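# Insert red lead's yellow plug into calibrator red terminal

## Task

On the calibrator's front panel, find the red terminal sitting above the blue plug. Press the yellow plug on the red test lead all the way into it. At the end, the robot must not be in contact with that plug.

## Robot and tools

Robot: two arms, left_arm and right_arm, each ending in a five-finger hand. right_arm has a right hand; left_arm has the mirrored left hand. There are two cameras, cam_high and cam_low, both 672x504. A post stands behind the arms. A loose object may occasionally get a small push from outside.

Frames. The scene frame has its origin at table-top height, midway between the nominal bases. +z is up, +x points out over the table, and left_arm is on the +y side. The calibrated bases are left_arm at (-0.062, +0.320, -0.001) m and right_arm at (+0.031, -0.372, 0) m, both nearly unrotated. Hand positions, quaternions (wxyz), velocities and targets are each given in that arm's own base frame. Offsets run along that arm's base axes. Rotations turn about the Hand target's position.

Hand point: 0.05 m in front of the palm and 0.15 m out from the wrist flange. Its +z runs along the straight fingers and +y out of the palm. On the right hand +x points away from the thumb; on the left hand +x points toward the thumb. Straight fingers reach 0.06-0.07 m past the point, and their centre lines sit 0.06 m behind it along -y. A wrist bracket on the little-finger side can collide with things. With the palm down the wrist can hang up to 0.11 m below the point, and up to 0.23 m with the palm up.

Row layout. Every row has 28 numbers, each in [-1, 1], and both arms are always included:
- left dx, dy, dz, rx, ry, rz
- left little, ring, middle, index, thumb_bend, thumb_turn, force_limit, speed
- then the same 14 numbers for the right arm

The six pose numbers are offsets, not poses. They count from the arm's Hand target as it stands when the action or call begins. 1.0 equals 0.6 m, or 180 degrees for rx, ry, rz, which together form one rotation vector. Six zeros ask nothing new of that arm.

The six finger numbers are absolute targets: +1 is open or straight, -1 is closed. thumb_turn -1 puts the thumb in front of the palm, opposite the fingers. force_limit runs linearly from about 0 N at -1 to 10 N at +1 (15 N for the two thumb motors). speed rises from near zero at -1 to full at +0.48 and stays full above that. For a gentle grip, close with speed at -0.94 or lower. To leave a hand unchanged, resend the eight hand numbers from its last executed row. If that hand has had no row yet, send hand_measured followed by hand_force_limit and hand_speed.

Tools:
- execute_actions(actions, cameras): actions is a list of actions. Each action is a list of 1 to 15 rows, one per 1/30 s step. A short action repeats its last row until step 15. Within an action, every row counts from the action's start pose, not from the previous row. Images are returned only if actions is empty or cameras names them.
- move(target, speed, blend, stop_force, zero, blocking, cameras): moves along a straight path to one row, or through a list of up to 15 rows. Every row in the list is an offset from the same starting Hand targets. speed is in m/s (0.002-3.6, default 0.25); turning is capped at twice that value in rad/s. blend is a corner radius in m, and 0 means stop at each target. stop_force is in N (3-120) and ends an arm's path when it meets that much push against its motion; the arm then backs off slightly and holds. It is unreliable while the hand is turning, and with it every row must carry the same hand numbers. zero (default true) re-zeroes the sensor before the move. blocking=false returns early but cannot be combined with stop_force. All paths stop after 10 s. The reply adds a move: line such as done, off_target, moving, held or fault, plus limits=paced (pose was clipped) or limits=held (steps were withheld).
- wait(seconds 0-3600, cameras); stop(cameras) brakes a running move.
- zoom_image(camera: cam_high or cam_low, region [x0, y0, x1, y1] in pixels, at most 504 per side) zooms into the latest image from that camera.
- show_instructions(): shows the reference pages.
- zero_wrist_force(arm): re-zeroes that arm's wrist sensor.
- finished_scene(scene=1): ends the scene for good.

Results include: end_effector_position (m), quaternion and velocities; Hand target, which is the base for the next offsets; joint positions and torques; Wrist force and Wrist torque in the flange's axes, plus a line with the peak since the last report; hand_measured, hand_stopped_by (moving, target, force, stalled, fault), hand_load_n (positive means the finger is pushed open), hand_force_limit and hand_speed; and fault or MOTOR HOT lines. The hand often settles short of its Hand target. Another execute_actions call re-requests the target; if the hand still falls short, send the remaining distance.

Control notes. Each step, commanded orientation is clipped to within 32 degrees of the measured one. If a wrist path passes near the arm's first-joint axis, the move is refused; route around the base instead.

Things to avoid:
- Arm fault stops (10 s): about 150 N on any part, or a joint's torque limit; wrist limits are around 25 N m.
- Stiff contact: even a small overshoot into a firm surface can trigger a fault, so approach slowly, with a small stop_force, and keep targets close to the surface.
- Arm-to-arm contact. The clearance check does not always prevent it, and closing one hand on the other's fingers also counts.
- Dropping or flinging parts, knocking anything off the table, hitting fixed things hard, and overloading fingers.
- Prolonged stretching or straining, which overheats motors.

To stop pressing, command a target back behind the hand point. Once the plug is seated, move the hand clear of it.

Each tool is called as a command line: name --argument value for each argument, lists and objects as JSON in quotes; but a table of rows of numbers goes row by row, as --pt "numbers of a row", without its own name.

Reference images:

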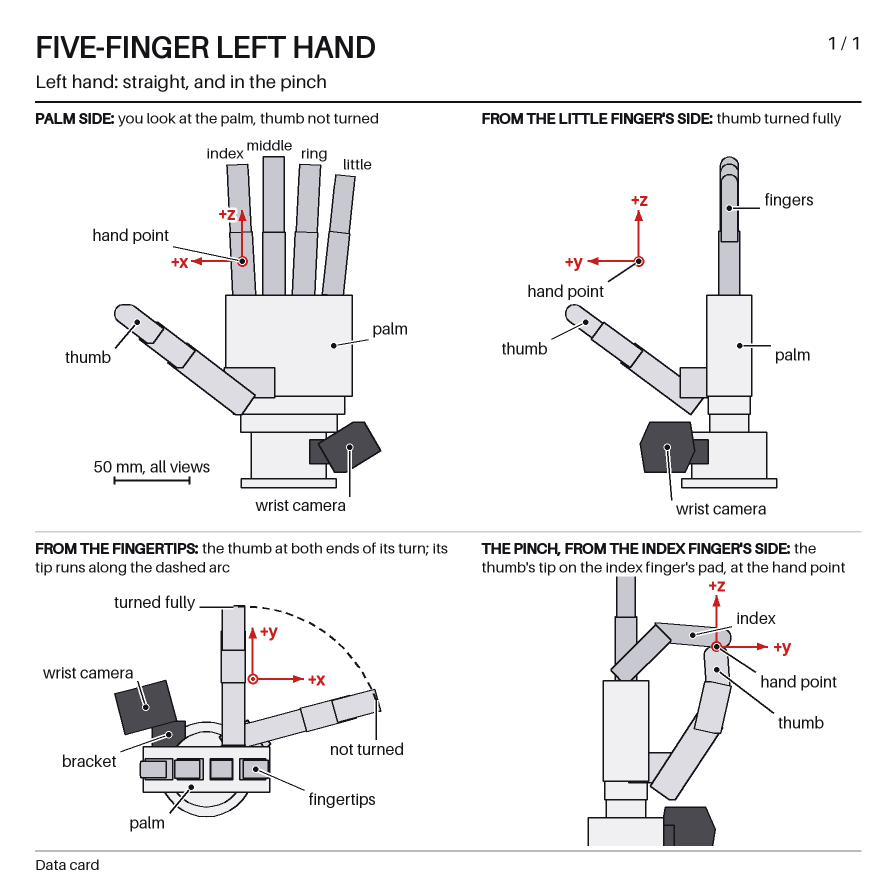

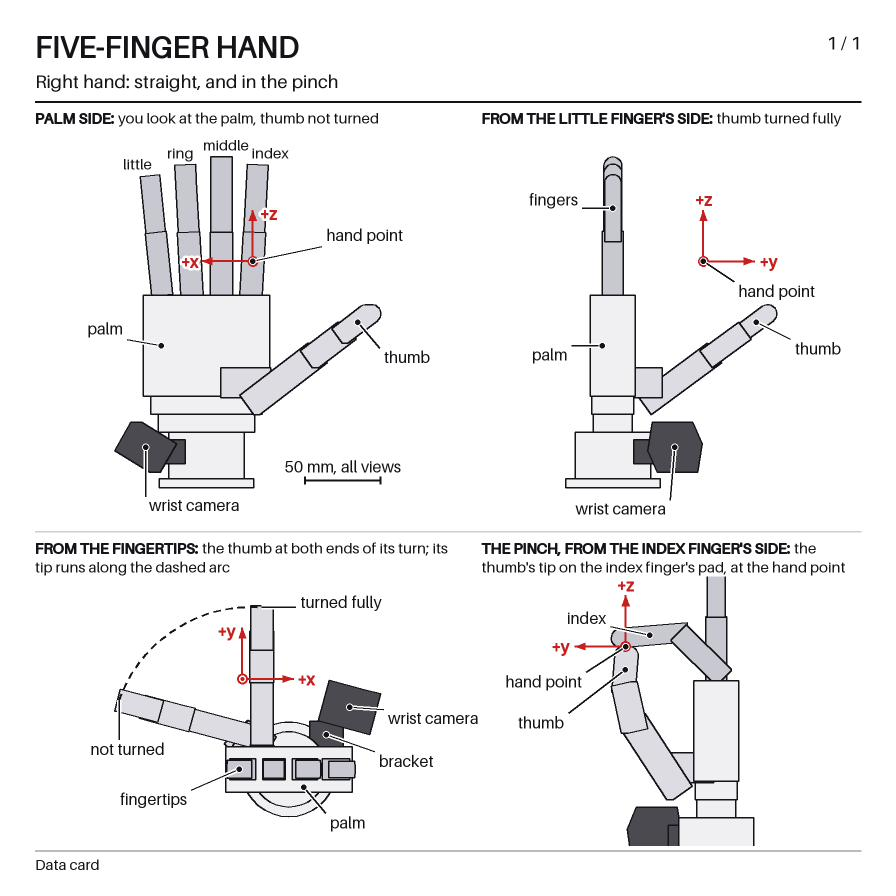

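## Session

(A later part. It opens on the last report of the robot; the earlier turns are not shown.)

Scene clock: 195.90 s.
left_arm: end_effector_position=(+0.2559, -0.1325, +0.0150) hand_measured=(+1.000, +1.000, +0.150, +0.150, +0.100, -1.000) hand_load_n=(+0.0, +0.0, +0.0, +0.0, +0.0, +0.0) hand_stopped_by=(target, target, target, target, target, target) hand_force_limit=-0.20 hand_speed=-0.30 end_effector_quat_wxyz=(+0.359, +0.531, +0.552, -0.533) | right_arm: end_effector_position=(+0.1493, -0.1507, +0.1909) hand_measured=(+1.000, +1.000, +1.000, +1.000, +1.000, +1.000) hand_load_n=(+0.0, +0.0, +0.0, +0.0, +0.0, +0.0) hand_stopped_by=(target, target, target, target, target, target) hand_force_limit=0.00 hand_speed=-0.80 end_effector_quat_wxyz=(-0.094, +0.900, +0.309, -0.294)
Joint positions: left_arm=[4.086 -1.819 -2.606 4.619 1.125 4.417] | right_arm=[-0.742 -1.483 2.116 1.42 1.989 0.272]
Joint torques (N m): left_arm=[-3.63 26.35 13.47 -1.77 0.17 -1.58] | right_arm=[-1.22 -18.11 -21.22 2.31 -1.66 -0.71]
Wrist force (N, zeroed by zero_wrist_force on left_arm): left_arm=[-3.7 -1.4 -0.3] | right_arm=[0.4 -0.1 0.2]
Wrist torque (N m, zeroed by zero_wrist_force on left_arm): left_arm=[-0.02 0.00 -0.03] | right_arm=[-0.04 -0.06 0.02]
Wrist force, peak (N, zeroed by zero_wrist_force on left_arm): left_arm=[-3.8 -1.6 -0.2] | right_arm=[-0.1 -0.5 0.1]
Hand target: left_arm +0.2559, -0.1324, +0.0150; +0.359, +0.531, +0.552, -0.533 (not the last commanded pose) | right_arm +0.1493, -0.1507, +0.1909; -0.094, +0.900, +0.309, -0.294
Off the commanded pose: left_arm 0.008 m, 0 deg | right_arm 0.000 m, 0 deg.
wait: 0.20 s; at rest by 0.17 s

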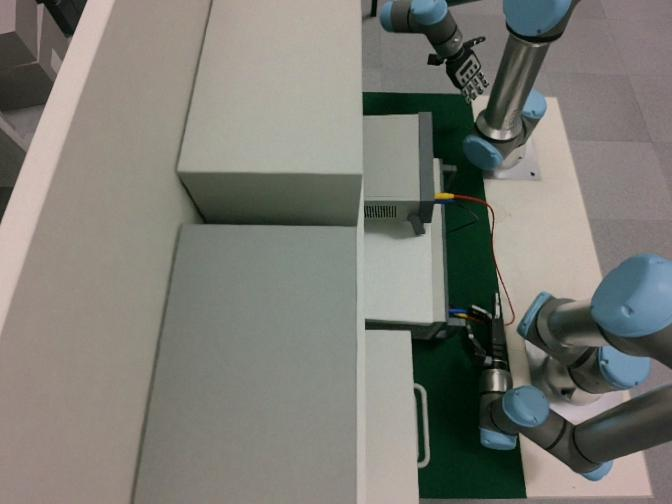

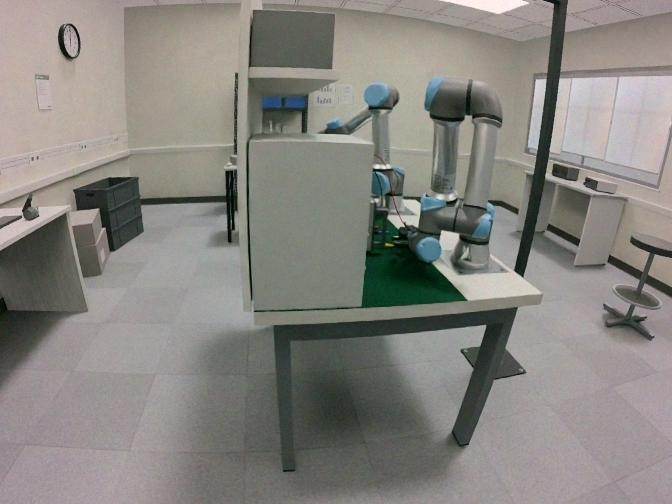

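move --pt "0 0 0.0083 0 0 0 1 1 0.15 0.15 0.1 -1 -0.2 -0.3 0 0 0 0 0 0 1 1 1 1 1 1 0 -0.8" --pt "0 0 0.0084 0 0 0 1 1 1 1 0.1 -1 -0.2 -0.3 0 0 0 0 0 0 1 1 1 1 1 1 0 -0.8" --speed 0.05

move --target '[0,0,-0.0217,0,0,0,1,1,1,1,0.1,-1,-0.2,-0.3,0,0,0,0,0,0,1,1,1,1,1,1,0,-0.8]' --speed 0.006 --stop_force 4

wait --seconds 0.2 --cameras '["all"]'

Scene clock: 200.27 s.
left_arm: end_effector_position=(+0.2559, -0.1325, +0.0200) hand_measured=(+1.000, +1.000, +1.000, +1.000, +0.100, -1.000) hand_load_n=(+0.0, +0.0, +0.0, +0.0, +0.0, +0.0) hand_stopped_by=(target, target, target, target, target, target) hand_force_limit=-0.20 hand_speed=-0.30 end_effector_quat_wxyz=(+0.359, +0.531, +0.552, -0.533) | right_arm: end_effector_position=(+0.1493, -0.1507, +0.1909) hand_measured=(+1.000, +1.000, +1.000, +1.000, +1.000, +1.000) hand_load_n=(+0.0, +0.0, +0.0, +0.0, +0.0, -0.5) hand_stopped_by=(target, target, target, target, target, target) hand_force_limit=0.00 hand_speed=-0.80 end_effector_quat_wxyz=(-0.094, +0.900, +0.309, -0.294)
Joint positions: left_arm=[4.086 -1.797 -2.604 4.594 1.125 4.417] | right_arm=[-0.742 -1.483 2.116 1.42 1.989 0.272]
Joint torques (N m): left_arm=[0.69 25.7 12.99 -2.47 1.49 -0.35] | right_arm=[-0.85 -18.91 -20.67 2.16 -1.56 -0.44]
Wrist force (N, zeroed by zero_wrist_force on left_arm): left_arm=[0.2 -0.1 0.2] | right_arm=[0.3 -0.1 0.3]
Wrist torque (N m, zeroed by zero_wrist_force on left_arm): left_arm=[-0.02 -0.02 0.02] | right_arm=[-0.03 -0.05 0.02]
Wrist force, peak (N, zeroed by zero_wrist_force on left_arm): left_arm=[-3.9 -1.4 -0.4] | right_arm=[0.2 -0.4 0.6]
Hand target: left_arm +0.2559, -0.1324, +0.0200; +0.359, +0.531, +0.552, -0.533 | right_arm +0.1493, -0.1507, +0.1909; -0.094, +0.900, +0.309, -0.294
Off the commanded pose: left_arm 0.000 m, 0 deg | right_arm 0.000 m, 0 deg.
move: done

Scene clock: 202.90 s.
left_arm: end_effector_position=(+0.2559, -0.1325, +0.0106) hand_measured=(+1.000, +1.000, +1.000, +1.000, +0.100, -1.000) hand_load_n=(+0.0, +0.0, +0.0, +0.0, +0.0, +0.0) hand_stopped_by=(target, target, target, target, target, target) hand_force_limit=-0.20 hand_speed=-0.30 end_effector_quat_wxyz=(+0.359, +0.531, +0.552, -0.533) | right_arm: end_effector_position=(+0.1493, -0.1507, +0.1909) hand_measured=(+1.000, +1.000, +1.000, +1.000, +1.000, +1.000) hand_load_n=(+0.0, +0.0, +0.0, +0.0, +0.0, -0.5) hand_stopped_by=(target, target, target, target, target, target) hand_force_limit=0.00 hand_speed=-0.80 end_effector_quat_wxyz=(-0.094, +0.900, +0.309, -0.294)
Joint positions: left_arm=[4.086 -1.838 -2.608 4.64 1.125 4.417] | right_arm=[-0.742 -1.483 2.116 1.42 1.989 0.272]
Joint torques (N m): left_arm=[6.75 27.24 11.15 -1.79 1.58 -2.25] | right_arm=[-0.63 -18.88 -21.12 2.12 -1.53 -0.51]
Wrist force (N, zeroed by zero_wrist_force on left_arm): left_arm=[-3.2 -0.1 -0.8] | right_arm=[0.3 -0.2 0.2]
Wrist torque (N m, zeroed by zero_wrist_force on left_arm): left_arm=[0.06 -0.12 -0.18] | right_arm=[-0.04 -0.04 0.01]
Wrist force, peak (N, zeroed by zero_wrist_force on left_arm): left_arm=[-5.3 -0.3 -1.6] | right_arm=[0.1 -0.5 0.7]
Hand target: left_arm +0.2559, -0.1325, +0.0106; +0.359, +0.531, +0.552, -0.533 (not the last commanded pose) | right_arm +0.1493, -0.1507, +0.1909; -0.094, +0.900, +0.309, -0.294
Off the commanded pose: left_arm 0.004 m, 0 deg | right_arm 0.000 m, 0 deg.
move: contact (left_arm)

Scene clock: 203.10 s.
left_arm: end_effector_position=(+0.2559, -0.1325, +0.0106) hand_measured=(+1.000, +1.000, +1.000, +1.000, +0.100, -1.000) hand_load_n=(+0.0, +0.0, +0.0, +0.0, +0.0, +0.0) hand_stopped_by=(target, target, target, target, target, target) hand_force_limit=-0.20 hand_speed=-0.30 end_effector_quat_wxyz=(+0.359, +0.531, +0.552, -0.533) | right_arm: end_effector_position=(+0.1493, -0.1507, +0.1909) hand_measured=(+1.000, +1.000, +1.000, +1.000, +1.000, +1.000) hand_load_n=(+0.0, +0.0, +0.0, +0.0, +0.0, +0.0) hand_stopped_by=(target, target, target, target, target, target) hand_force_limit=0.00 hand_speed=-0.80 end_effector_quat_wxyz=(-0.094, +0.900, +0.309, -0.294)
Joint positions: left_arm=[4.086 -1.838 -2.608 4.64 1.125 4.417] | right_arm=[-0.742 -1.483 2.116 1.42 1.989 0.272]
Joint torques (N m): left_arm=[5.81 26.86 12.11 -1.8 1.55 -2.19] | right_arm=[-0.66 -19.01 -20.83 2.12 -1.54 -0.47]
Wrist force (N, zeroed by zero_wrist_force on left_arm): left_arm=[-3.6 -0.3 -0.8] | right_arm=[0.1 -0.4 0.5]
Wrist torque (N m, zeroed by zero_wrist_force on left_arm): left_arm=[0.03 -0.05 -0.19] | right_arm=[-0.09 -0.03 0.00]
Wrist force, peak (N, zeroed by zero_wrist_force on left_arm): left_arm=[-3.6 -0.4 -1.1] | right_arm=[0.5 -0.2 0.5]
Hand target: left_arm +0.2559, -0.1325, +0.0106; +0.359, +0.531, +0.552, -0.533 (not the last commanded pose) | right_arm +0.1493, -0.1507, +0.1909; -0.094, +0.900, +0.309, -0.294
Off the commanded pose: left_arm 0.004 m, 0 deg | right_arm 0.000 m, 0 deg.
wait: 0.20 s; at rest by 0.17 s

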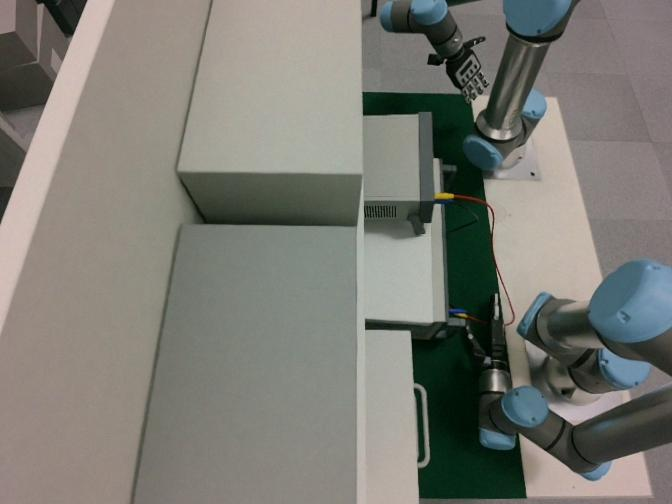

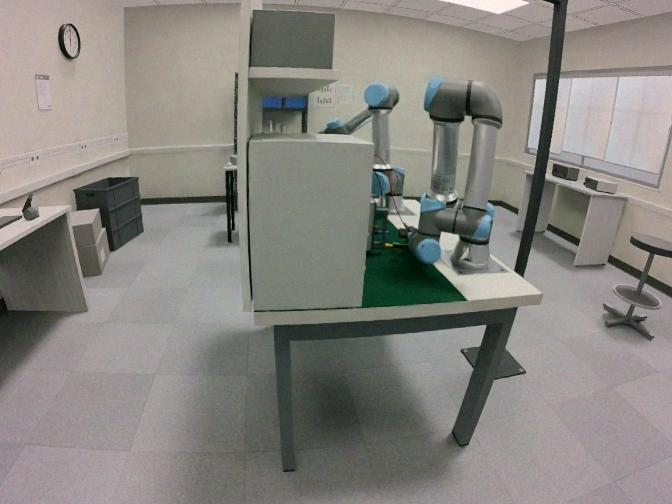

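move --pt "0 0 0.0190 0 0 0 1 1 1 1 0.1 -1 -0.2 -0.3 0 0 0 0 0 0 1 1 1 1 1 1 0 -0.8" --pt "0 0 0.0191 0 0 0 1 1 0.35 0.35 0.1 -0.45 -0.2 -0.3 0 0 0 0 0 0 1 1 1 1 1 1 0 -0.8" --pt "0 0 0.0101 0 0 0 1 1 0.35 0.35 0.1 -0.45 -0.2 -0.3 0 0 0 0 0 0 1 1 1 1 1 1 0 -0.8" --pt "0 -0.0117 0.0101 0 0 0 1 1 0.35 0.35 0.1 -0.45 -0.2 -0.3 0 0 0 0 0 0 1 1 1 1 1 1 0 -0.8" --speed 0.04 --cameras '["all"]'

zoom_image --camera "cam_high" --region '[455, 295, 519, 343]'

zoom_image --camera "cam_low" --region '[374, 222, 422, 258]'

Scene clock: 207.43 s.
left_arm: end_effector_position=(+0.2559, -0.1393, +0.0167) hand_measured=(+1.000, +1.000, +0.350, +0.350, +0.100, -0.450) hand_load_n=(+0.0, +0.0, +0.0, +0.0, +0.0, +0.5) hand_stopped_by=(target, target, target, target, target, target) hand_force_limit=-0.20 hand_speed=-0.30 end_effector_quat_wxyz=(+0.359, +0.531, +0.552, -0.533) | right_arm: end_effector_position=(+0.1493, -0.1507, +0.1909) hand_measured=(+1.000, +1.000, +1.000, +1.000, +1.000, +1.000) hand_load_n=(+0.0, +0.0, +0.0, +0.0, +0.0, +0.0) hand_stopped_by=(target, target, target, target, target, target) hand_force_limit=0.00 hand_speed=-0.80 end_effector_quat_wxyz=(-0.094, +0.900, +0.309, -0.294)
Joint positions: left_arm=[4.069 -1.807 -2.614 4.616 1.108 4.413] | right_arm=[-0.742 -1.483 2.116 1.42 1.989 0.272]
Joint torques (N m): left_arm=[-9.51 24.9 -0.12 0.91 -1.56 -2.87] | right_arm=[-1.13 -18.62 -20.98 2.16 -1.62 -0.31]
Wrist force (N, zeroed by zero_wrist_force on left_arm): left_arm=[-0.1 -0.3 0.4] | right_arm=[-0.2 -0.1 0.5]
Wrist torque (N m, zeroed by zero_wrist_force on left_arm): left_arm=[-0.06 0.01 0.15] | right_arm=[-0.05 0.00 0.00]
Wrist force, peak (N, zeroed by zero_wrist_force on left_arm): left_arm=[-3.8 0.0 -0.9] | right_arm=[0.3 -0.3 0.6]
Hand target: left_arm +0.2559, -0.1395, +0.0167; +0.359, +0.531, +0.552, -0.533 | right_arm +0.1493, -0.1507, +0.1909; -0.094, +0.900, +0.309, -0.294
Off the commanded pose: left_arm 0.000 m, 0 deg | right_arm 0.000 m, 0 deg.
move: done

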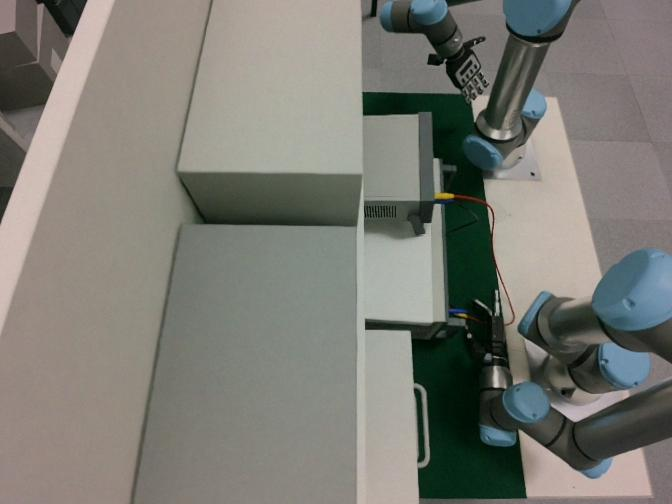

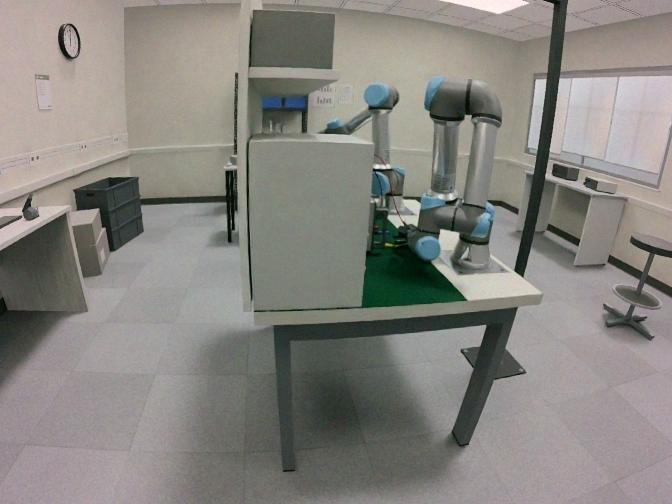

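Scaled by 7.875 from the camera's image (finer frame: 960x720).

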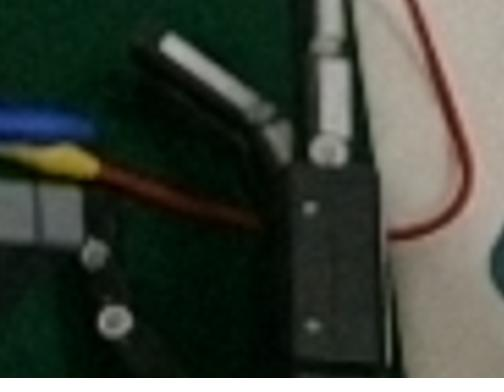

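Scaled by 10.500 from the camera's image (finer frame: 960x720).

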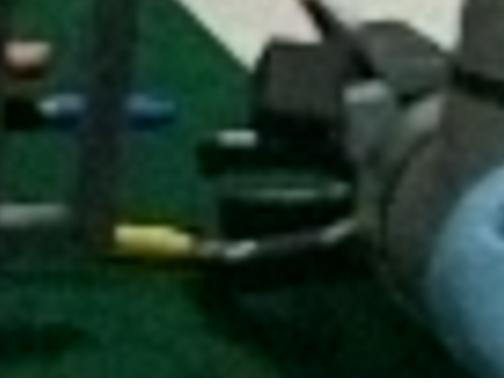

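move --target '[0.0192,0.0008,0,0,0,0,1,1,0.35,0.35,0.1,-0.45,-0.2,-0.3,0,0,0,0,0,0,1,1,1,1,1,1,0,-0.8]' --speed 0.02 --stop_force 4 --cameras '["all"]'

zoom_image --camera "cam_high" --region '[455, 295, 519, 343]'

zoom_image --camera "cam_low" --region '[374, 222, 422, 258]'

Scene clock: 210.03 s.
left_arm: end_effector_position=(+0.2674, -0.1390, +0.0167) hand_measured=(+1.000, +1.000, +0.350, +0.350, +0.100, -0.450) hand_load_n=(+0.0, +0.0, +0.0, +0.0, +0.0, +0.0) hand_stopped_by=(target, target, target, target, target, target) hand_force_limit=-0.20 hand_speed=-0.30 end_effector_quat_wxyz=(+0.359, +0.531, +0.552, -0.533) | right_arm: end_effector_position=(+0.1493, -0.1507, +0.1909) hand_measured=(+1.000, +1.000, +1.000, +1.000, +1.000, +1.000) hand_load_n=(+0.0, +0.0, +0.0, +0.0, +0.0, +0.0) hand_stopped_by=(target, target, target, target, target, target) hand_force_limit=0.00 hand_speed=-0.80 end_effector_quat_wxyz=(-0.094, +0.900, +0.309, -0.294)
Joint positions: left_arm=[4.031 -1.823 -2.584 4.606 1.071 4.405] | right_arm=[-0.742 -1.483 2.116 1.42 1.989 0.272]
Joint torques (N m): left_arm=[-9.61 3.67 13.95 -2.44 -1.65 -2.79] | right_arm=[-1.61 -19.32 -20.63 2.26 -1.77 -0.43]
Wrist force (N, zeroed by zero_wrist_force on left_arm): left_arm=[0.1 0.6 0.1] | right_arm=[0.2 -0.1 0.5]
Wrist torque (N m, zeroed by zero_wrist_force on left_arm): left_arm=[0.10 -0.03 0.12] | right_arm=[-0.05 -0.04 0.02]
Wrist force, peak (N, zeroed by zero_wrist_force on left_arm): left_arm=[0.4 0.2 0.5] | right_arm=[0.2 0.0 0.7]
Hand target: left_arm +0.2674, -0.1390, +0.0167; +0.359, +0.531, +0.552, -0.533 | right_arm +0.1493, -0.1507, +0.1909; -0.094, +0.900, +0.309, -0.294
Off the commanded pose: left_arm 0.000 m, 0 deg | right_arm 0.000 m, 0 deg.
move: done

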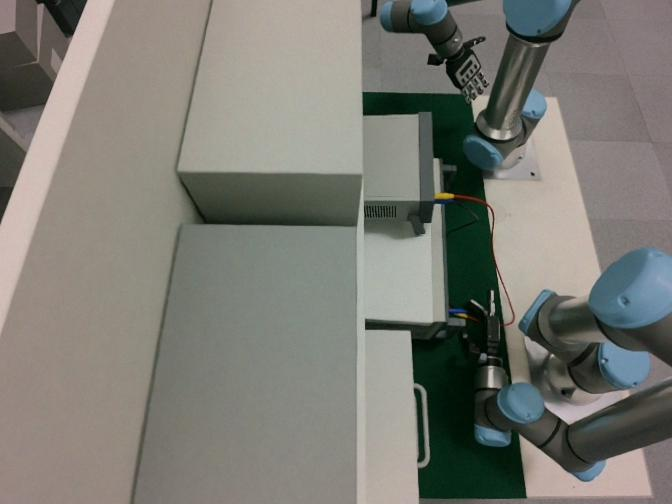

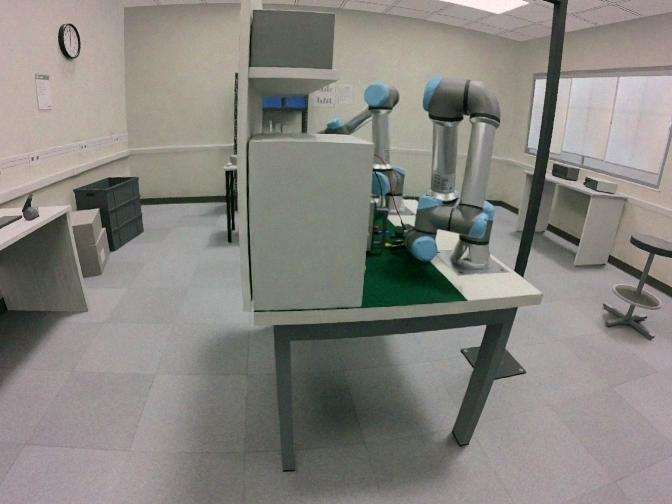

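Scaled by 7.875 from the camera's image (finer frame: 960x720).

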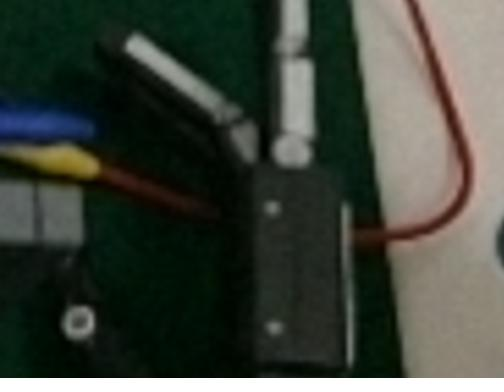

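Scaled by 10.500 from the camera's image (finer frame: 960x720).

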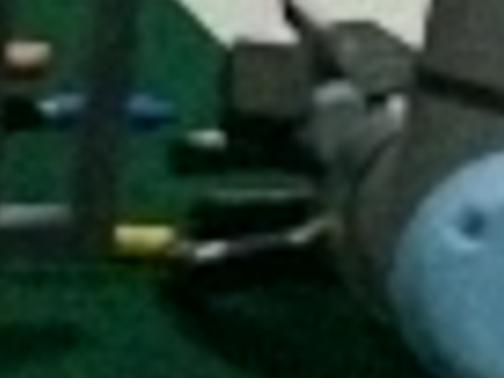

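move --target '[0.0058,-0.0015,0,0,0,0,1,1,0.35,0.35,0.1,-0.45,-0.2,-0.3,0,0,0,0,0,0,1,1,1,1,1,1,0,-0.8]' --speed 0.02

move --target '[0,0,0,0,0,0,1,1,0.35,0.08,0.1,-0.45,-0.5,-0.9,0,0,0,0,0,0,1,1,1,1,1,1,0,-0.8]' --cameras '["all"]'

zoom_image --camera "cam_high" --region '[455, 295, 519, 343]'

zoom_image --camera "cam_low" --region '[374, 222, 422, 258]'

Scene clock: 211.97 s.
left_arm: end_effector_position=(+0.2708, -0.1399, +0.0167) hand_measured=(+1.000, +1.000, +0.350, +0.350, +0.100, -0.450) hand_load_n=(+0.0, +0.0, +0.0, +0.0, +0.0, +0.0) hand_stopped_by=(target, target, target, target, target, target) hand_force_limit=-0.20 hand_speed=-0.30 end_effector_quat_wxyz=(+0.359, +0.531, +0.552, -0.533) | right_arm: end_effector_position=(+0.1493, -0.1507, +0.1909) hand_measured=(+1.000, +1.000, +1.000, +1.000, +1.000, +1.000) hand_load_n=(+0.0, +0.0, +0.0, +0.0, +0.0, +0.0) hand_stopped_by=(target, target, target, target, target, target) hand_force_limit=0.00 hand_speed=-0.80 end_effector_quat_wxyz=(-0.094, +0.900, +0.309, -0.294)
Joint positions: left_arm=[4.019 -1.828 -2.576 4.604 1.059 4.402] | right_arm=[-0.742 -1.483 2.116 1.42 1.989 0.272]
Joint torques (N m): left_arm=[-10.36 4.16 14.25 -2.33 -1.57 -2.76] | right_arm=[-0.65 -19.61 -21.14 2 -1.67 -0.4]
Wrist force (N, zeroed by zero_wrist_force on left_arm): left_arm=[-0.1 0.1 0.1] | right_arm=[0.2 -0.2 0.4]
Wrist torque (N m, zeroed by zero_wrist_force on left_arm): left_arm=[0.03 0.00 0.12] | right_arm=[-0.05 -0.05 0.02]
Wrist force, peak (N, zeroed by zero_wrist_force on left_arm): left_arm=[0.4 0.1 0.3] | right_arm=[0.1 -0.2 0.7]
Hand target: left_arm +0.2709, -0.1399, +0.0167; +0.359, +0.531, +0.552, -0.533 | right_arm +0.1493, -0.1507, +0.1909; -0.094, +0.900, +0.309, -0.294
Off the commanded pose: left_arm 0.000 m, 0 deg | right_arm 0.000 m, 0 deg.
move: done

Scene clock: 213.13 s.
left_arm: end_effector_position=(+0.2709, -0.1399, +0.0167) hand_measured=(+1.000, +1.000, +0.350, +0.100, +0.100, -0.450) hand_load_n=(+0.0, +0.0, +0.0, +3.5, +0.0, +0.0) hand_stopped_by=(target, target, target, force, target, target) hand_force_limit=-0.50 hand_speed=-0.90 end_effector_quat_wxyz=(+0.359, +0.531, +0.552, -0.533) | right_arm: end_effector_position=(+0.1493, -0.1507, +0.1909) hand_measured=(+1.000, +1.000, +1.000, +1.000, +1.000, +1.000) hand_load_n=(+0.0, +0.0, +0.0, +0.0, +0.0, +0.0) hand_stopped_by=(target, target, target, target, target, target) hand_force_limit=0.00 hand_speed=-0.80 end_effector_quat_wxyz=(-0.094, +0.900, +0.309, -0.294)
Joint positions: left_arm=[4.018 -1.828 -2.576 4.604 1.058 4.402] | right_arm=[-0.742 -1.483 2.116 1.42 1.989 0.272]
Joint torques (N m): left_arm=[-8.58 4.42 13.79 -1.21 -1.64 -2.6] | right_arm=[-1.76 -18.94 -20.98 2.15 -1.92 -0.48]
Wrist force (N, zeroed by zero_wrist_force on left_arm): left_arm=[0.3 -1.7 3.5] | right_arm=[-0.1 -0.2 0.4]
Wrist torque (N m, zeroed by zero_wrist_force on left_arm): left_arm=[-0.09 0.01 0.12] | right_arm=[-0.05 0.00 -0.01]
Wrist force, peak (N, zeroed by zero_wrist_force on left_arm): left_arm=[0.3 -2.1 3.5] | right_arm=[0.2 0.0 0.8]
Hand target: left_arm +0.2709, -0.1399, +0.0167; +0.359, +0.531, +0.552, -0.533 | right_arm +0.1493, -0.1507, +0.1909; -0.094, +0.900, +0.309, -0.294
Off the commanded pose: left_arm 0.000 m, 0 deg | right_arm 0.000 m, 0 deg.
move: done

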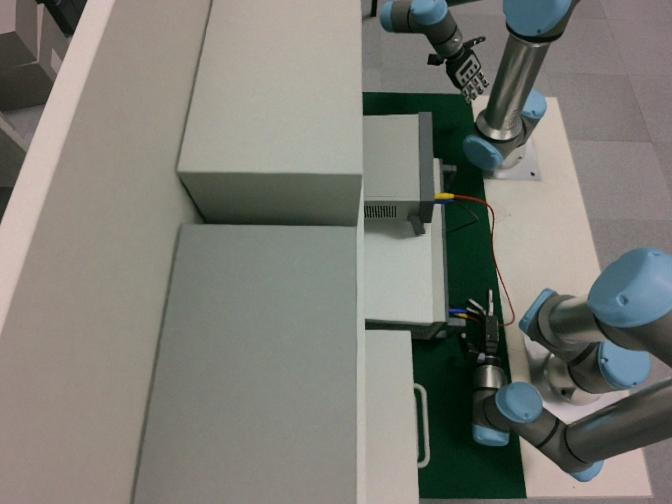

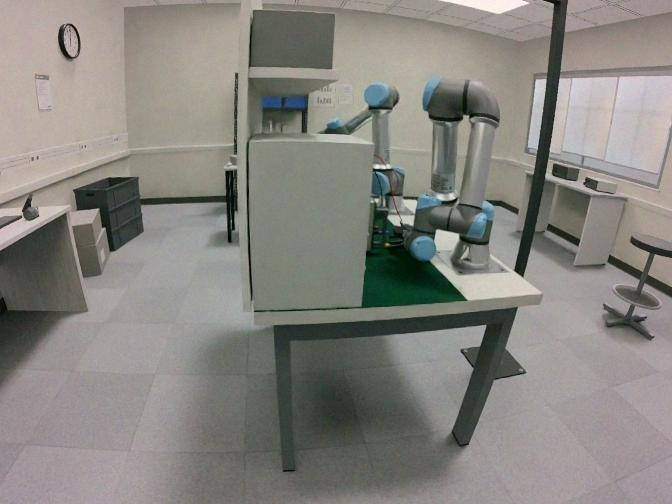

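Scaled by 7.875 from the camera's image (finer frame: 960x720).

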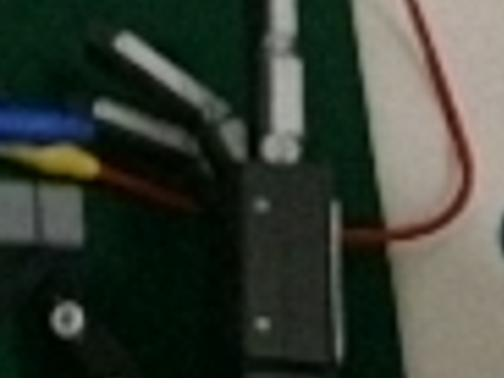

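Scaled by 10.500 from the camera's image (finer frame: 960x720).

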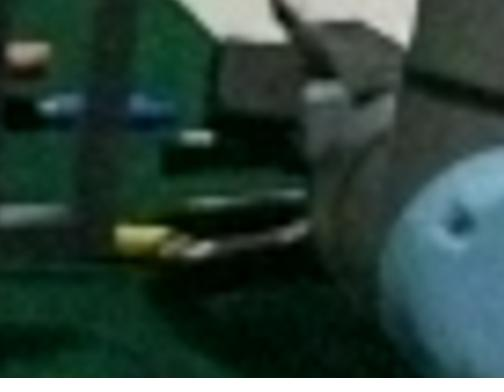

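move --pt "0 0 0 0 0 0 1 1 0.35 0.35 0.1 -0.45 -0.5 -0.9 0 0 0 0 0 0 1 1 1 1 1 1 0 -0.8" --pt "0.0015 -0.0125 0 0 0 0 1 1 0.35 0.35 0.1 -0.45 -0.5 -0.9 0 0 0 0 0 0 1 1 1 1 1 1 0 -0.8" --speed 0.02 --cameras '["all"]'

zoom_image --camera "cam_high" --region '[455, 295, 519, 343]'

zoom_image --camera "cam_low" --region '[374, 222, 422, 258]'

Scene clock: 215.67 s.
left_arm: end_effector_position=(+0.2718, -0.1473, +0.0167) hand_measured=(+1.000, +1.000, +0.350, +0.350, +0.100, -0.450) hand_load_n=(+0.0, +0.0, +0.0, +0.0, +0.0, +0.0) hand_stopped_by=(target, target, target, target, target, target) hand_force_limit=-0.50 hand_speed=-0.90 end_effector_quat_wxyz=(+0.359, +0.531, +0.552, -0.533) | right_arm: end_effector_position=(+0.1493, -0.1507, +0.1909) hand_measured=(+1.000, +1.000, +1.000, +1.000, +1.000, +1.000) hand_load_n=(+0.0, +0.0, +0.0, +0.0, -0.5, +0.0) hand_stopped_by=(target, target, target, target, target, target) hand_force_limit=0.00 hand_speed=-0.80 end_effector_quat_wxyz=(-0.094, +0.900, +0.309, -0.294)
Joint positions: left_arm=[3.996 -1.825 -2.582 4.61 1.037 4.396] | right_arm=[-0.742 -1.483 2.116 1.42 1.989 0.272]
Joint torques (N m): left_arm=[-9.83 27.18 -0.69 1.13 -1.34 -2.76] | right_arm=[-1.39 -18.48 -21.47 2.13 -1.6 -0.55]
Wrist force (N, zeroed by zero_wrist_force on left_arm): left_arm=[0.3 -0.1 0.1] | right_arm=[0.3 -0.1 0.3]
Wrist torque (N m, zeroed by zero_wrist_force on left_arm): left_arm=[0.00 -0.05 0.14] | right_arm=[-0.03 -0.06 0.02]
Wrist force, peak (N, zeroed by zero_wrist_force on left_arm): left_arm=[0.0 -2.2 3.4] | right_arm=[0.2 -0.1 0.7]
Hand target: left_arm +0.2718, -0.1474, +0.0167; +0.359, +0.531, +0.552, -0.533 | right_arm +0.1493, -0.1507, +0.1909; -0.094, +0.900, +0.309, -0.294
Off the commanded pose: left_arm 0.000 m, 0 deg | right_arm 0.000 m, 0 deg.
move: done

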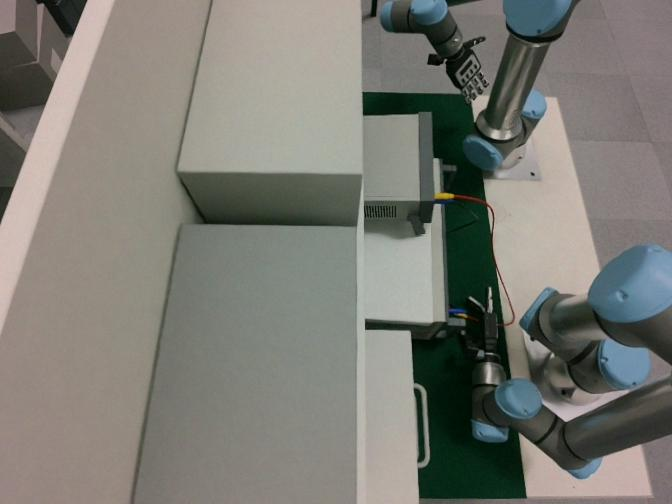

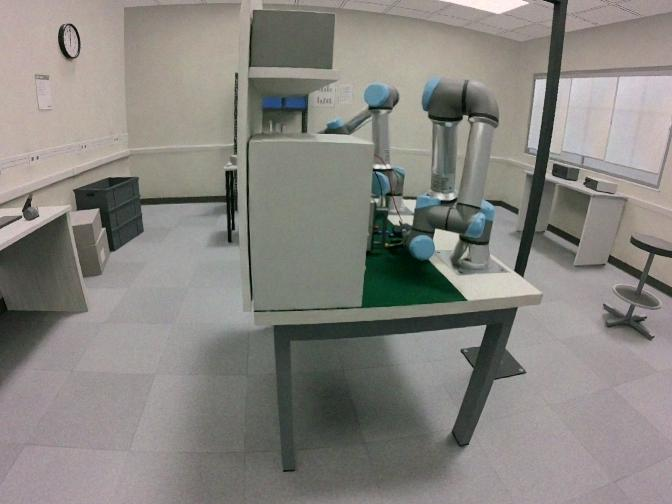

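Scaled by 7.875 from the camera's image (finer frame: 960x720).

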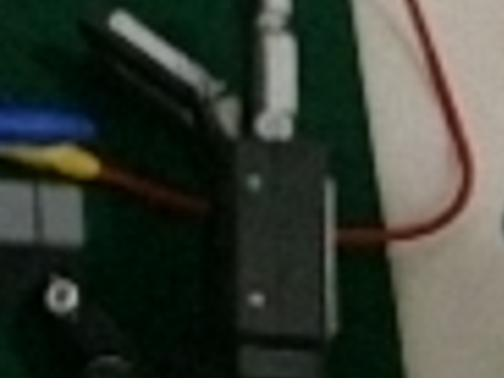

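Scaled by 10.500 from the camera's image (finer frame: 960x720).

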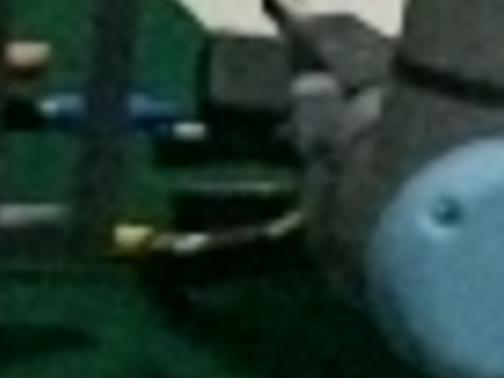

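move --target '[0,0,0,0,0,0,1,1,0.35,-0.15,0.1,-0.45,-0.5,-0.92,0,0,0,0,0,0,1,1,1,1,1,1,0,-0.8]' --cameras '["all"]'

zoom_image --camera "cam_high" --region '[455, 295, 519, 343]'

zoom_image --camera "cam_low" --region '[374, 222, 422, 258]'

Scene clock: 217.67 s.
left_arm: end_effector_position=(+0.2718, -0.1474, +0.0167) hand_measured=(+1.000, +1.000, +0.350, +0.022, +0.100, -0.450) hand_load_n=(+0.0, +0.0, +0.0, +2.5, +0.0, +0.5) hand_stopped_by=(target, target, target, force, target, target) hand_force_limit=-0.50 hand_speed=-0.92 end_effector_quat_wxyz=(+0.359, +0.531, +0.552, -0.533) | right_arm: end_effector_position=(+0.1493, -0.1507, +0.1909) hand_measured=(+1.000, +1.000, +1.000, +1.000, +1.000, +1.000) hand_load_n=(+0.0, +0.0, +0.0, +0.0, +0.0, +0.0) hand_stopped_by=(target, target, target, target, target, target) hand_force_limit=0.00 hand_speed=-0.80 end_effector_quat_wxyz=(-0.094, +0.900, +0.309, -0.294)
Joint positions: left_arm=[3.996 -1.825 -2.582 4.61 1.036 4.396] | right_arm=[-0.742 -1.483 2.116 1.42 1.989 0.272]
Joint torques (N m): left_arm=[-9.1 26.59 2.3 1 -1.65 -2.79] | right_arm=[-1.65 -18.97 -20.58 2.09 -1.81 -0.7]
Wrist force (N, zeroed by zero_wrist_force on left_arm): left_arm=[-0.4 -0.6 2.1] | right_arm=[0.0 0.0 0.1]
Wrist torque (N m, zeroed by zero_wrist_force on left_arm): left_arm=[-0.04 0.04 0.13] | right_arm=[-0.01 0.00 0.00]
Wrist force, peak (N, zeroed by zero_wrist_force on left_arm): left_arm=[-0.4 -0.8 2.3] | right_arm=[0.3 -0.2 0.9]
Hand target: left_arm +0.2718, -0.1474, +0.0167; +0.359, +0.531, +0.552, -0.533 | right_arm +0.1493, -0.1507, +0.1909; -0.094, +0.900, +0.309, -0.294
Off the commanded pose: left_arm 0.000 m, 0 deg | right_arm 0.000 m, 0 deg.
move: done

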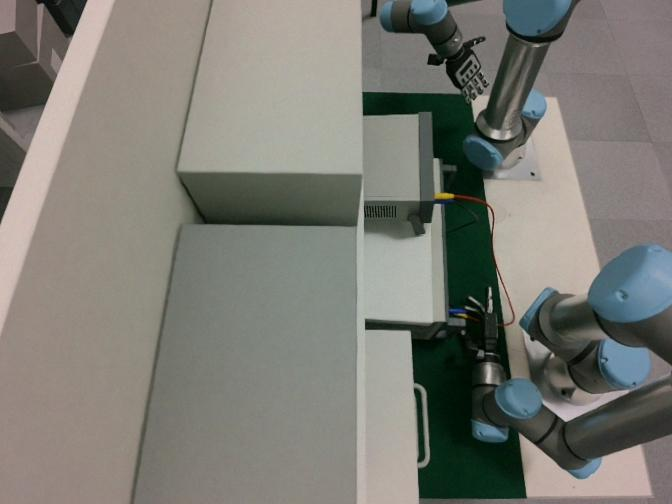

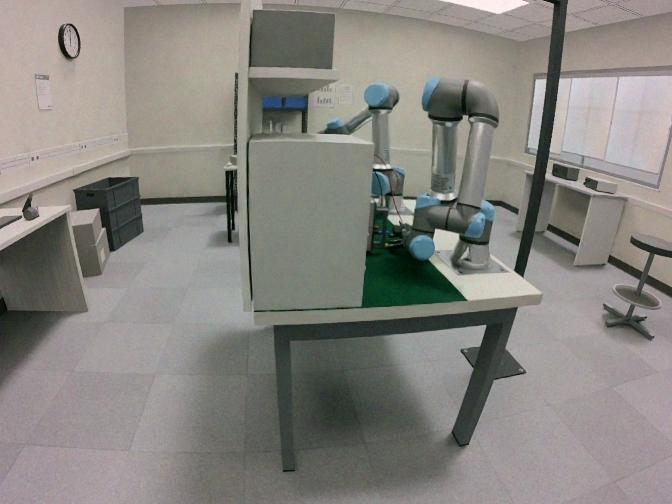

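Scaled by 7.875 from the camera's image (finer frame: 960x720).

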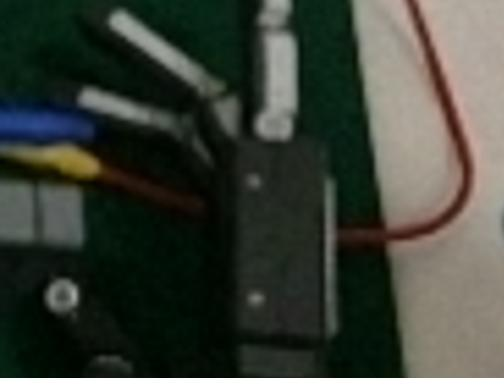

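Scaled by 10.500 from the camera's image (finer frame: 960x720).

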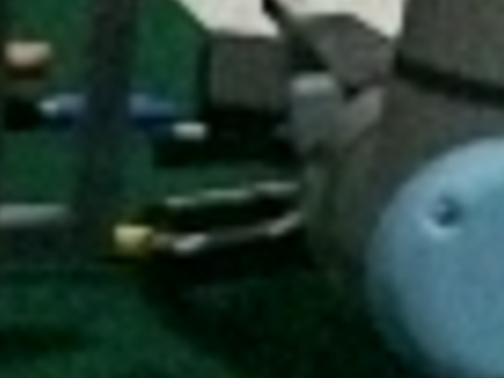

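move --target '[0,0,0,0,0,0,1,1,0.35,-0.15,-0.15,-0.45,-0.6,-0.92,0,0,0,0,0,0,1,1,1,1,1,1,0,-0.8]' --cameras '["all"]'

zoom_image --camera "cam_high" --region '[455, 295, 519, 343]'

zoom_image --camera "cam_low" --region '[374, 222, 422, 258]'

Scene clock: 220.77 s.
left_arm: end_effector_position=(+0.2718, -0.1474, +0.0166) hand_measured=(+1.000, +1.000, +0.350, +0.022, -0.150, -0.450) hand_load_n=(+0.0, +0.0, +0.0, +2.5, +0.0, +0.0) hand_stopped_by=(target, target, target, force, target, target) hand_force_limit=-0.60 hand_speed=-0.92 end_effector_quat_wxyz=(+0.359, +0.531, +0.552, -0.533) | right_arm: end_effector_position=(+0.1493, -0.1507, +0.1909) hand_measured=(+1.000, +1.000, +1.000, +1.000, +1.000, +1.000) hand_load_n=(+0.0, +0.0, +0.0, +0.0, +0.0, +0.0) hand_stopped_by=(target, target, target, target, target, target) hand_force_limit=0.00 hand_speed=-0.80 end_effector_quat_wxyz=(-0.094, +0.900, +0.309, -0.294)
Joint positions: left_arm=[3.996 -1.825 -2.582 4.61 1.036 4.396] | right_arm=[-0.742 -1.483 2.116 1.42 1.989 0.272]
Joint torques (N m): left_arm=[-1.77 26.93 10.56 0.94 -1.62 -2.35] | right_arm=[-2.29 -19.18 -21.2 1.98 -1.82 -0.48]
Wrist force (N, zeroed by zero_wrist_force on left_arm): left_arm=[-0.5 -0.9 2.2] | right_arm=[0.1 0.0 0.4]
Wrist torque (N m, zeroed by zero_wrist_force on left_arm): left_arm=[-0.09 0.05 0.13] | right_arm=[-0.03 -0.02 0.01]
Wrist force, peak (N, zeroed by zero_wrist_force on left_arm): left_arm=[-0.7 -0.8 2.5] | right_arm=[0.3 -0.5 0.5]
Hand target: left_arm +0.2718, -0.1474, +0.0167; +0.359, +0.531, +0.552, -0.533 | right_arm +0.1493, -0.1507, +0.1909; -0.094, +0.900, +0.309, -0.294
Off the commanded pose: left_arm 0.000 m, 0 deg | right_arm 0.000 m, 0 deg.
move: done

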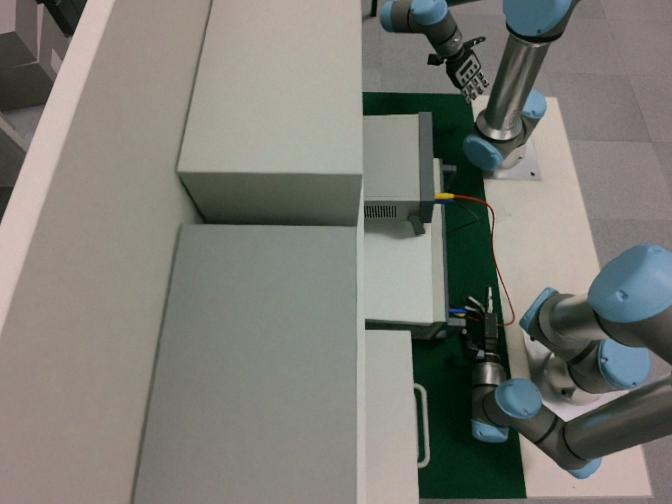

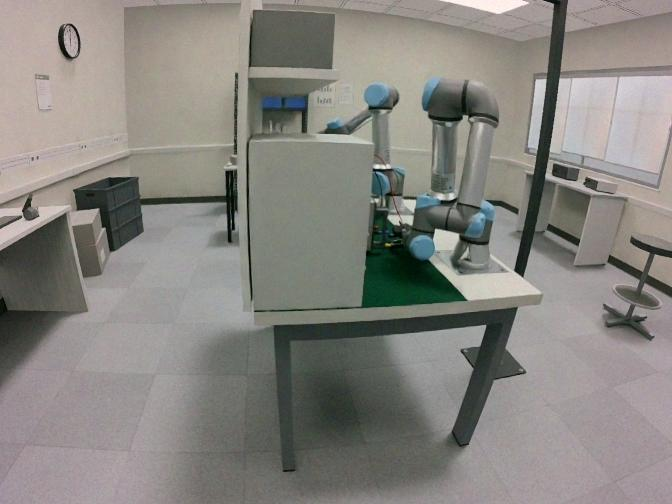

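Scaled by 7.875 from the camera's image (finer frame: 960x720).

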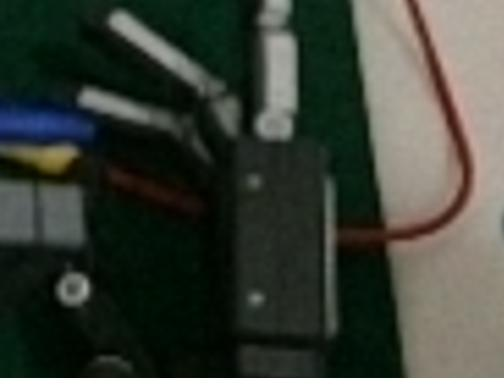

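Scaled by 10.500 from the camera's image (finer frame: 960x720).

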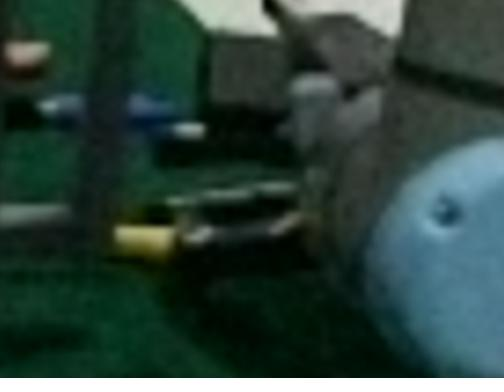

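move --target '[0,0,0,0,0,0,1,1,0.35,-0.16,-0.10,-0.45,-0.1,-0.92,0,0,0,0,0,0,1,1,1,1,1,1,0,-0.8]' --cameras '["all"]'

zoom_image --camera "cam_high" --region '[455, 295, 519, 343]'

zoom_image --camera "cam_low" --region '[374, 222, 422, 258]'

Scene clock: 222.20 s.
left_arm: end_effector_position=(+0.2718, -0.1474, +0.0166) hand_measured=(+1.000, +1.000, +0.350, +0.002, -0.100, -0.450) hand_load_n=(+0.0, +0.0, +0.0, +5.0, +0.0, +0.0) hand_stopped_by=(target, target, target, force, target, target) hand_force_limit=-0.10 hand_speed=-0.92 end_effector_quat_wxyz=(+0.359, +0.531, +0.552, -0.533) | right_arm: end_effector_position=(+0.1493, -0.1507, +0.1909) hand_measured=(+1.000, +1.000, +1.000, +1.000, +1.000, +1.000) hand_load_n=(+0.0, +0.0, +0.0, +0.0, +0.0, +0.0) hand_stopped_by=(target, target, target, target, target, target) hand_force_limit=0.00 hand_speed=-0.80 end_effector_quat_wxyz=(-0.094, +0.900, +0.309, -0.294)
Joint positions: left_arm=[3.996 -1.825 -2.582 4.61 1.036 4.396] | right_arm=[-0.742 -1.483 2.116 1.42 1.989 0.272]
Joint torques (N m): left_arm=[1.45 26.69 11.04 0.85 -1.64 -2.21] | right_arm=[-0.89 -19.21 -21.16 1.95 -1.62 -0.47]
Wrist force (N, zeroed by zero_wrist_force on left_arm): left_arm=[-1.1 -0.7 4.7] | right_arm=[0.1 -0.2 0.8]
Wrist torque (N m, zeroed by zero_wrist_force on left_arm): left_arm=[-0.09 0.07 0.11] | right_arm=[-0.08 -0.05 0.00]
Wrist force, peak (N, zeroed by zero_wrist_force on left_arm): left_arm=[-0.9 -0.8 5.0] | right_arm=[0.1 -0.2 0.8]
Hand target: left_arm +0.2718, -0.1474, +0.0167; +0.359, +0.531, +0.552, -0.533 | right_arm +0.1493, -0.1507, +0.1909; -0.094, +0.900, +0.309, -0.294
Off the commanded pose: left_arm 0.000 m, 0 deg | right_arm 0.000 m, 0 deg.
move: done

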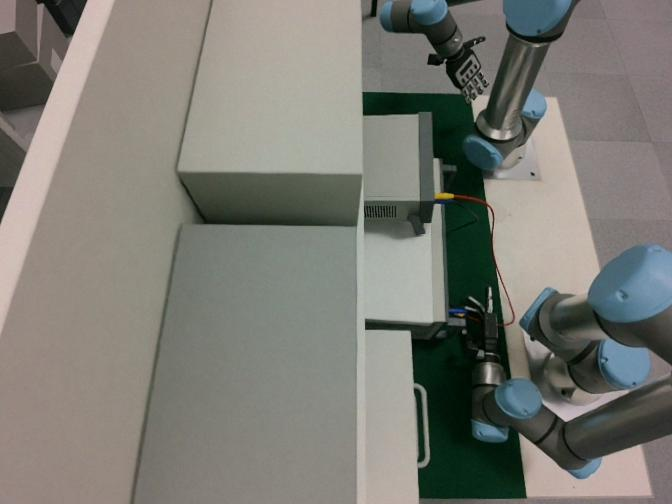

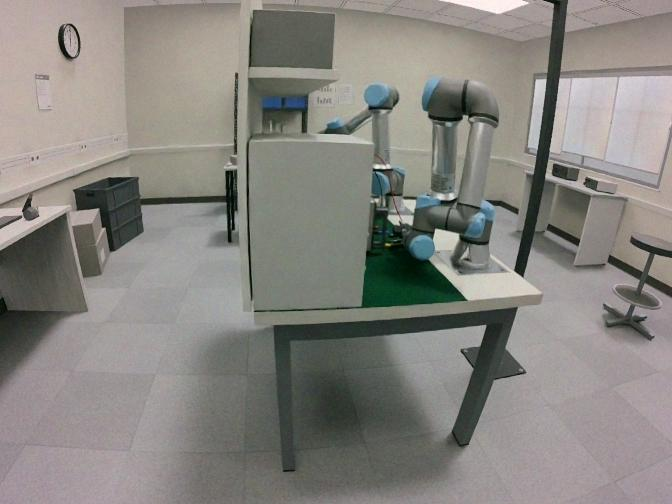

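Scaled by 7.875 from the camera's image (finer frame: 960x720).

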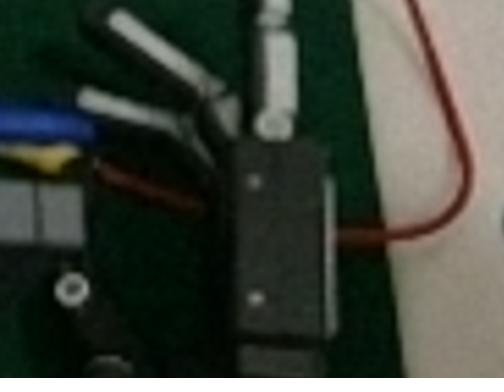

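Scaled by 10.500 from the camera's image (finer frame: 960x720).

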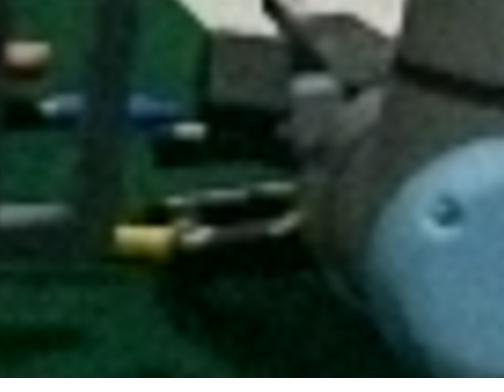

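zoom_image --camera "cam_low" --region '[364, 215, 404, 245]'

zoom_image --camera "cam_high" --region '[430, 295, 478, 331]'

Scaled by 12.600 from the camera's image (finer frame: 960x720).

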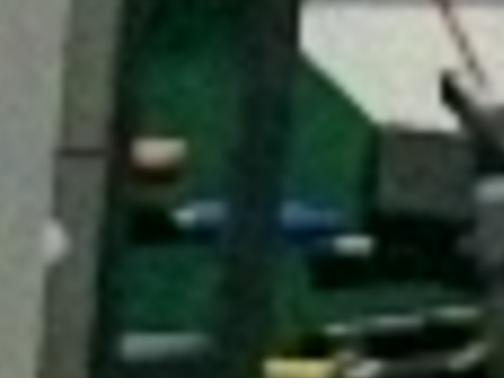

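Scaled by 10.500 from the camera's image (finer frame: 960x720).

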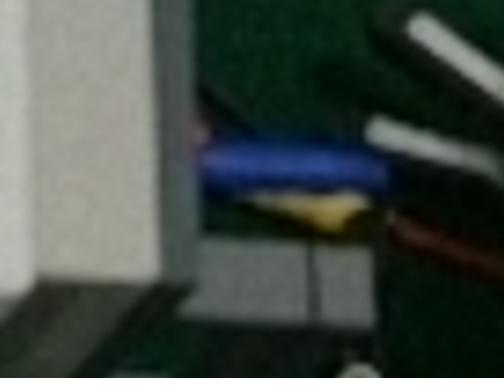

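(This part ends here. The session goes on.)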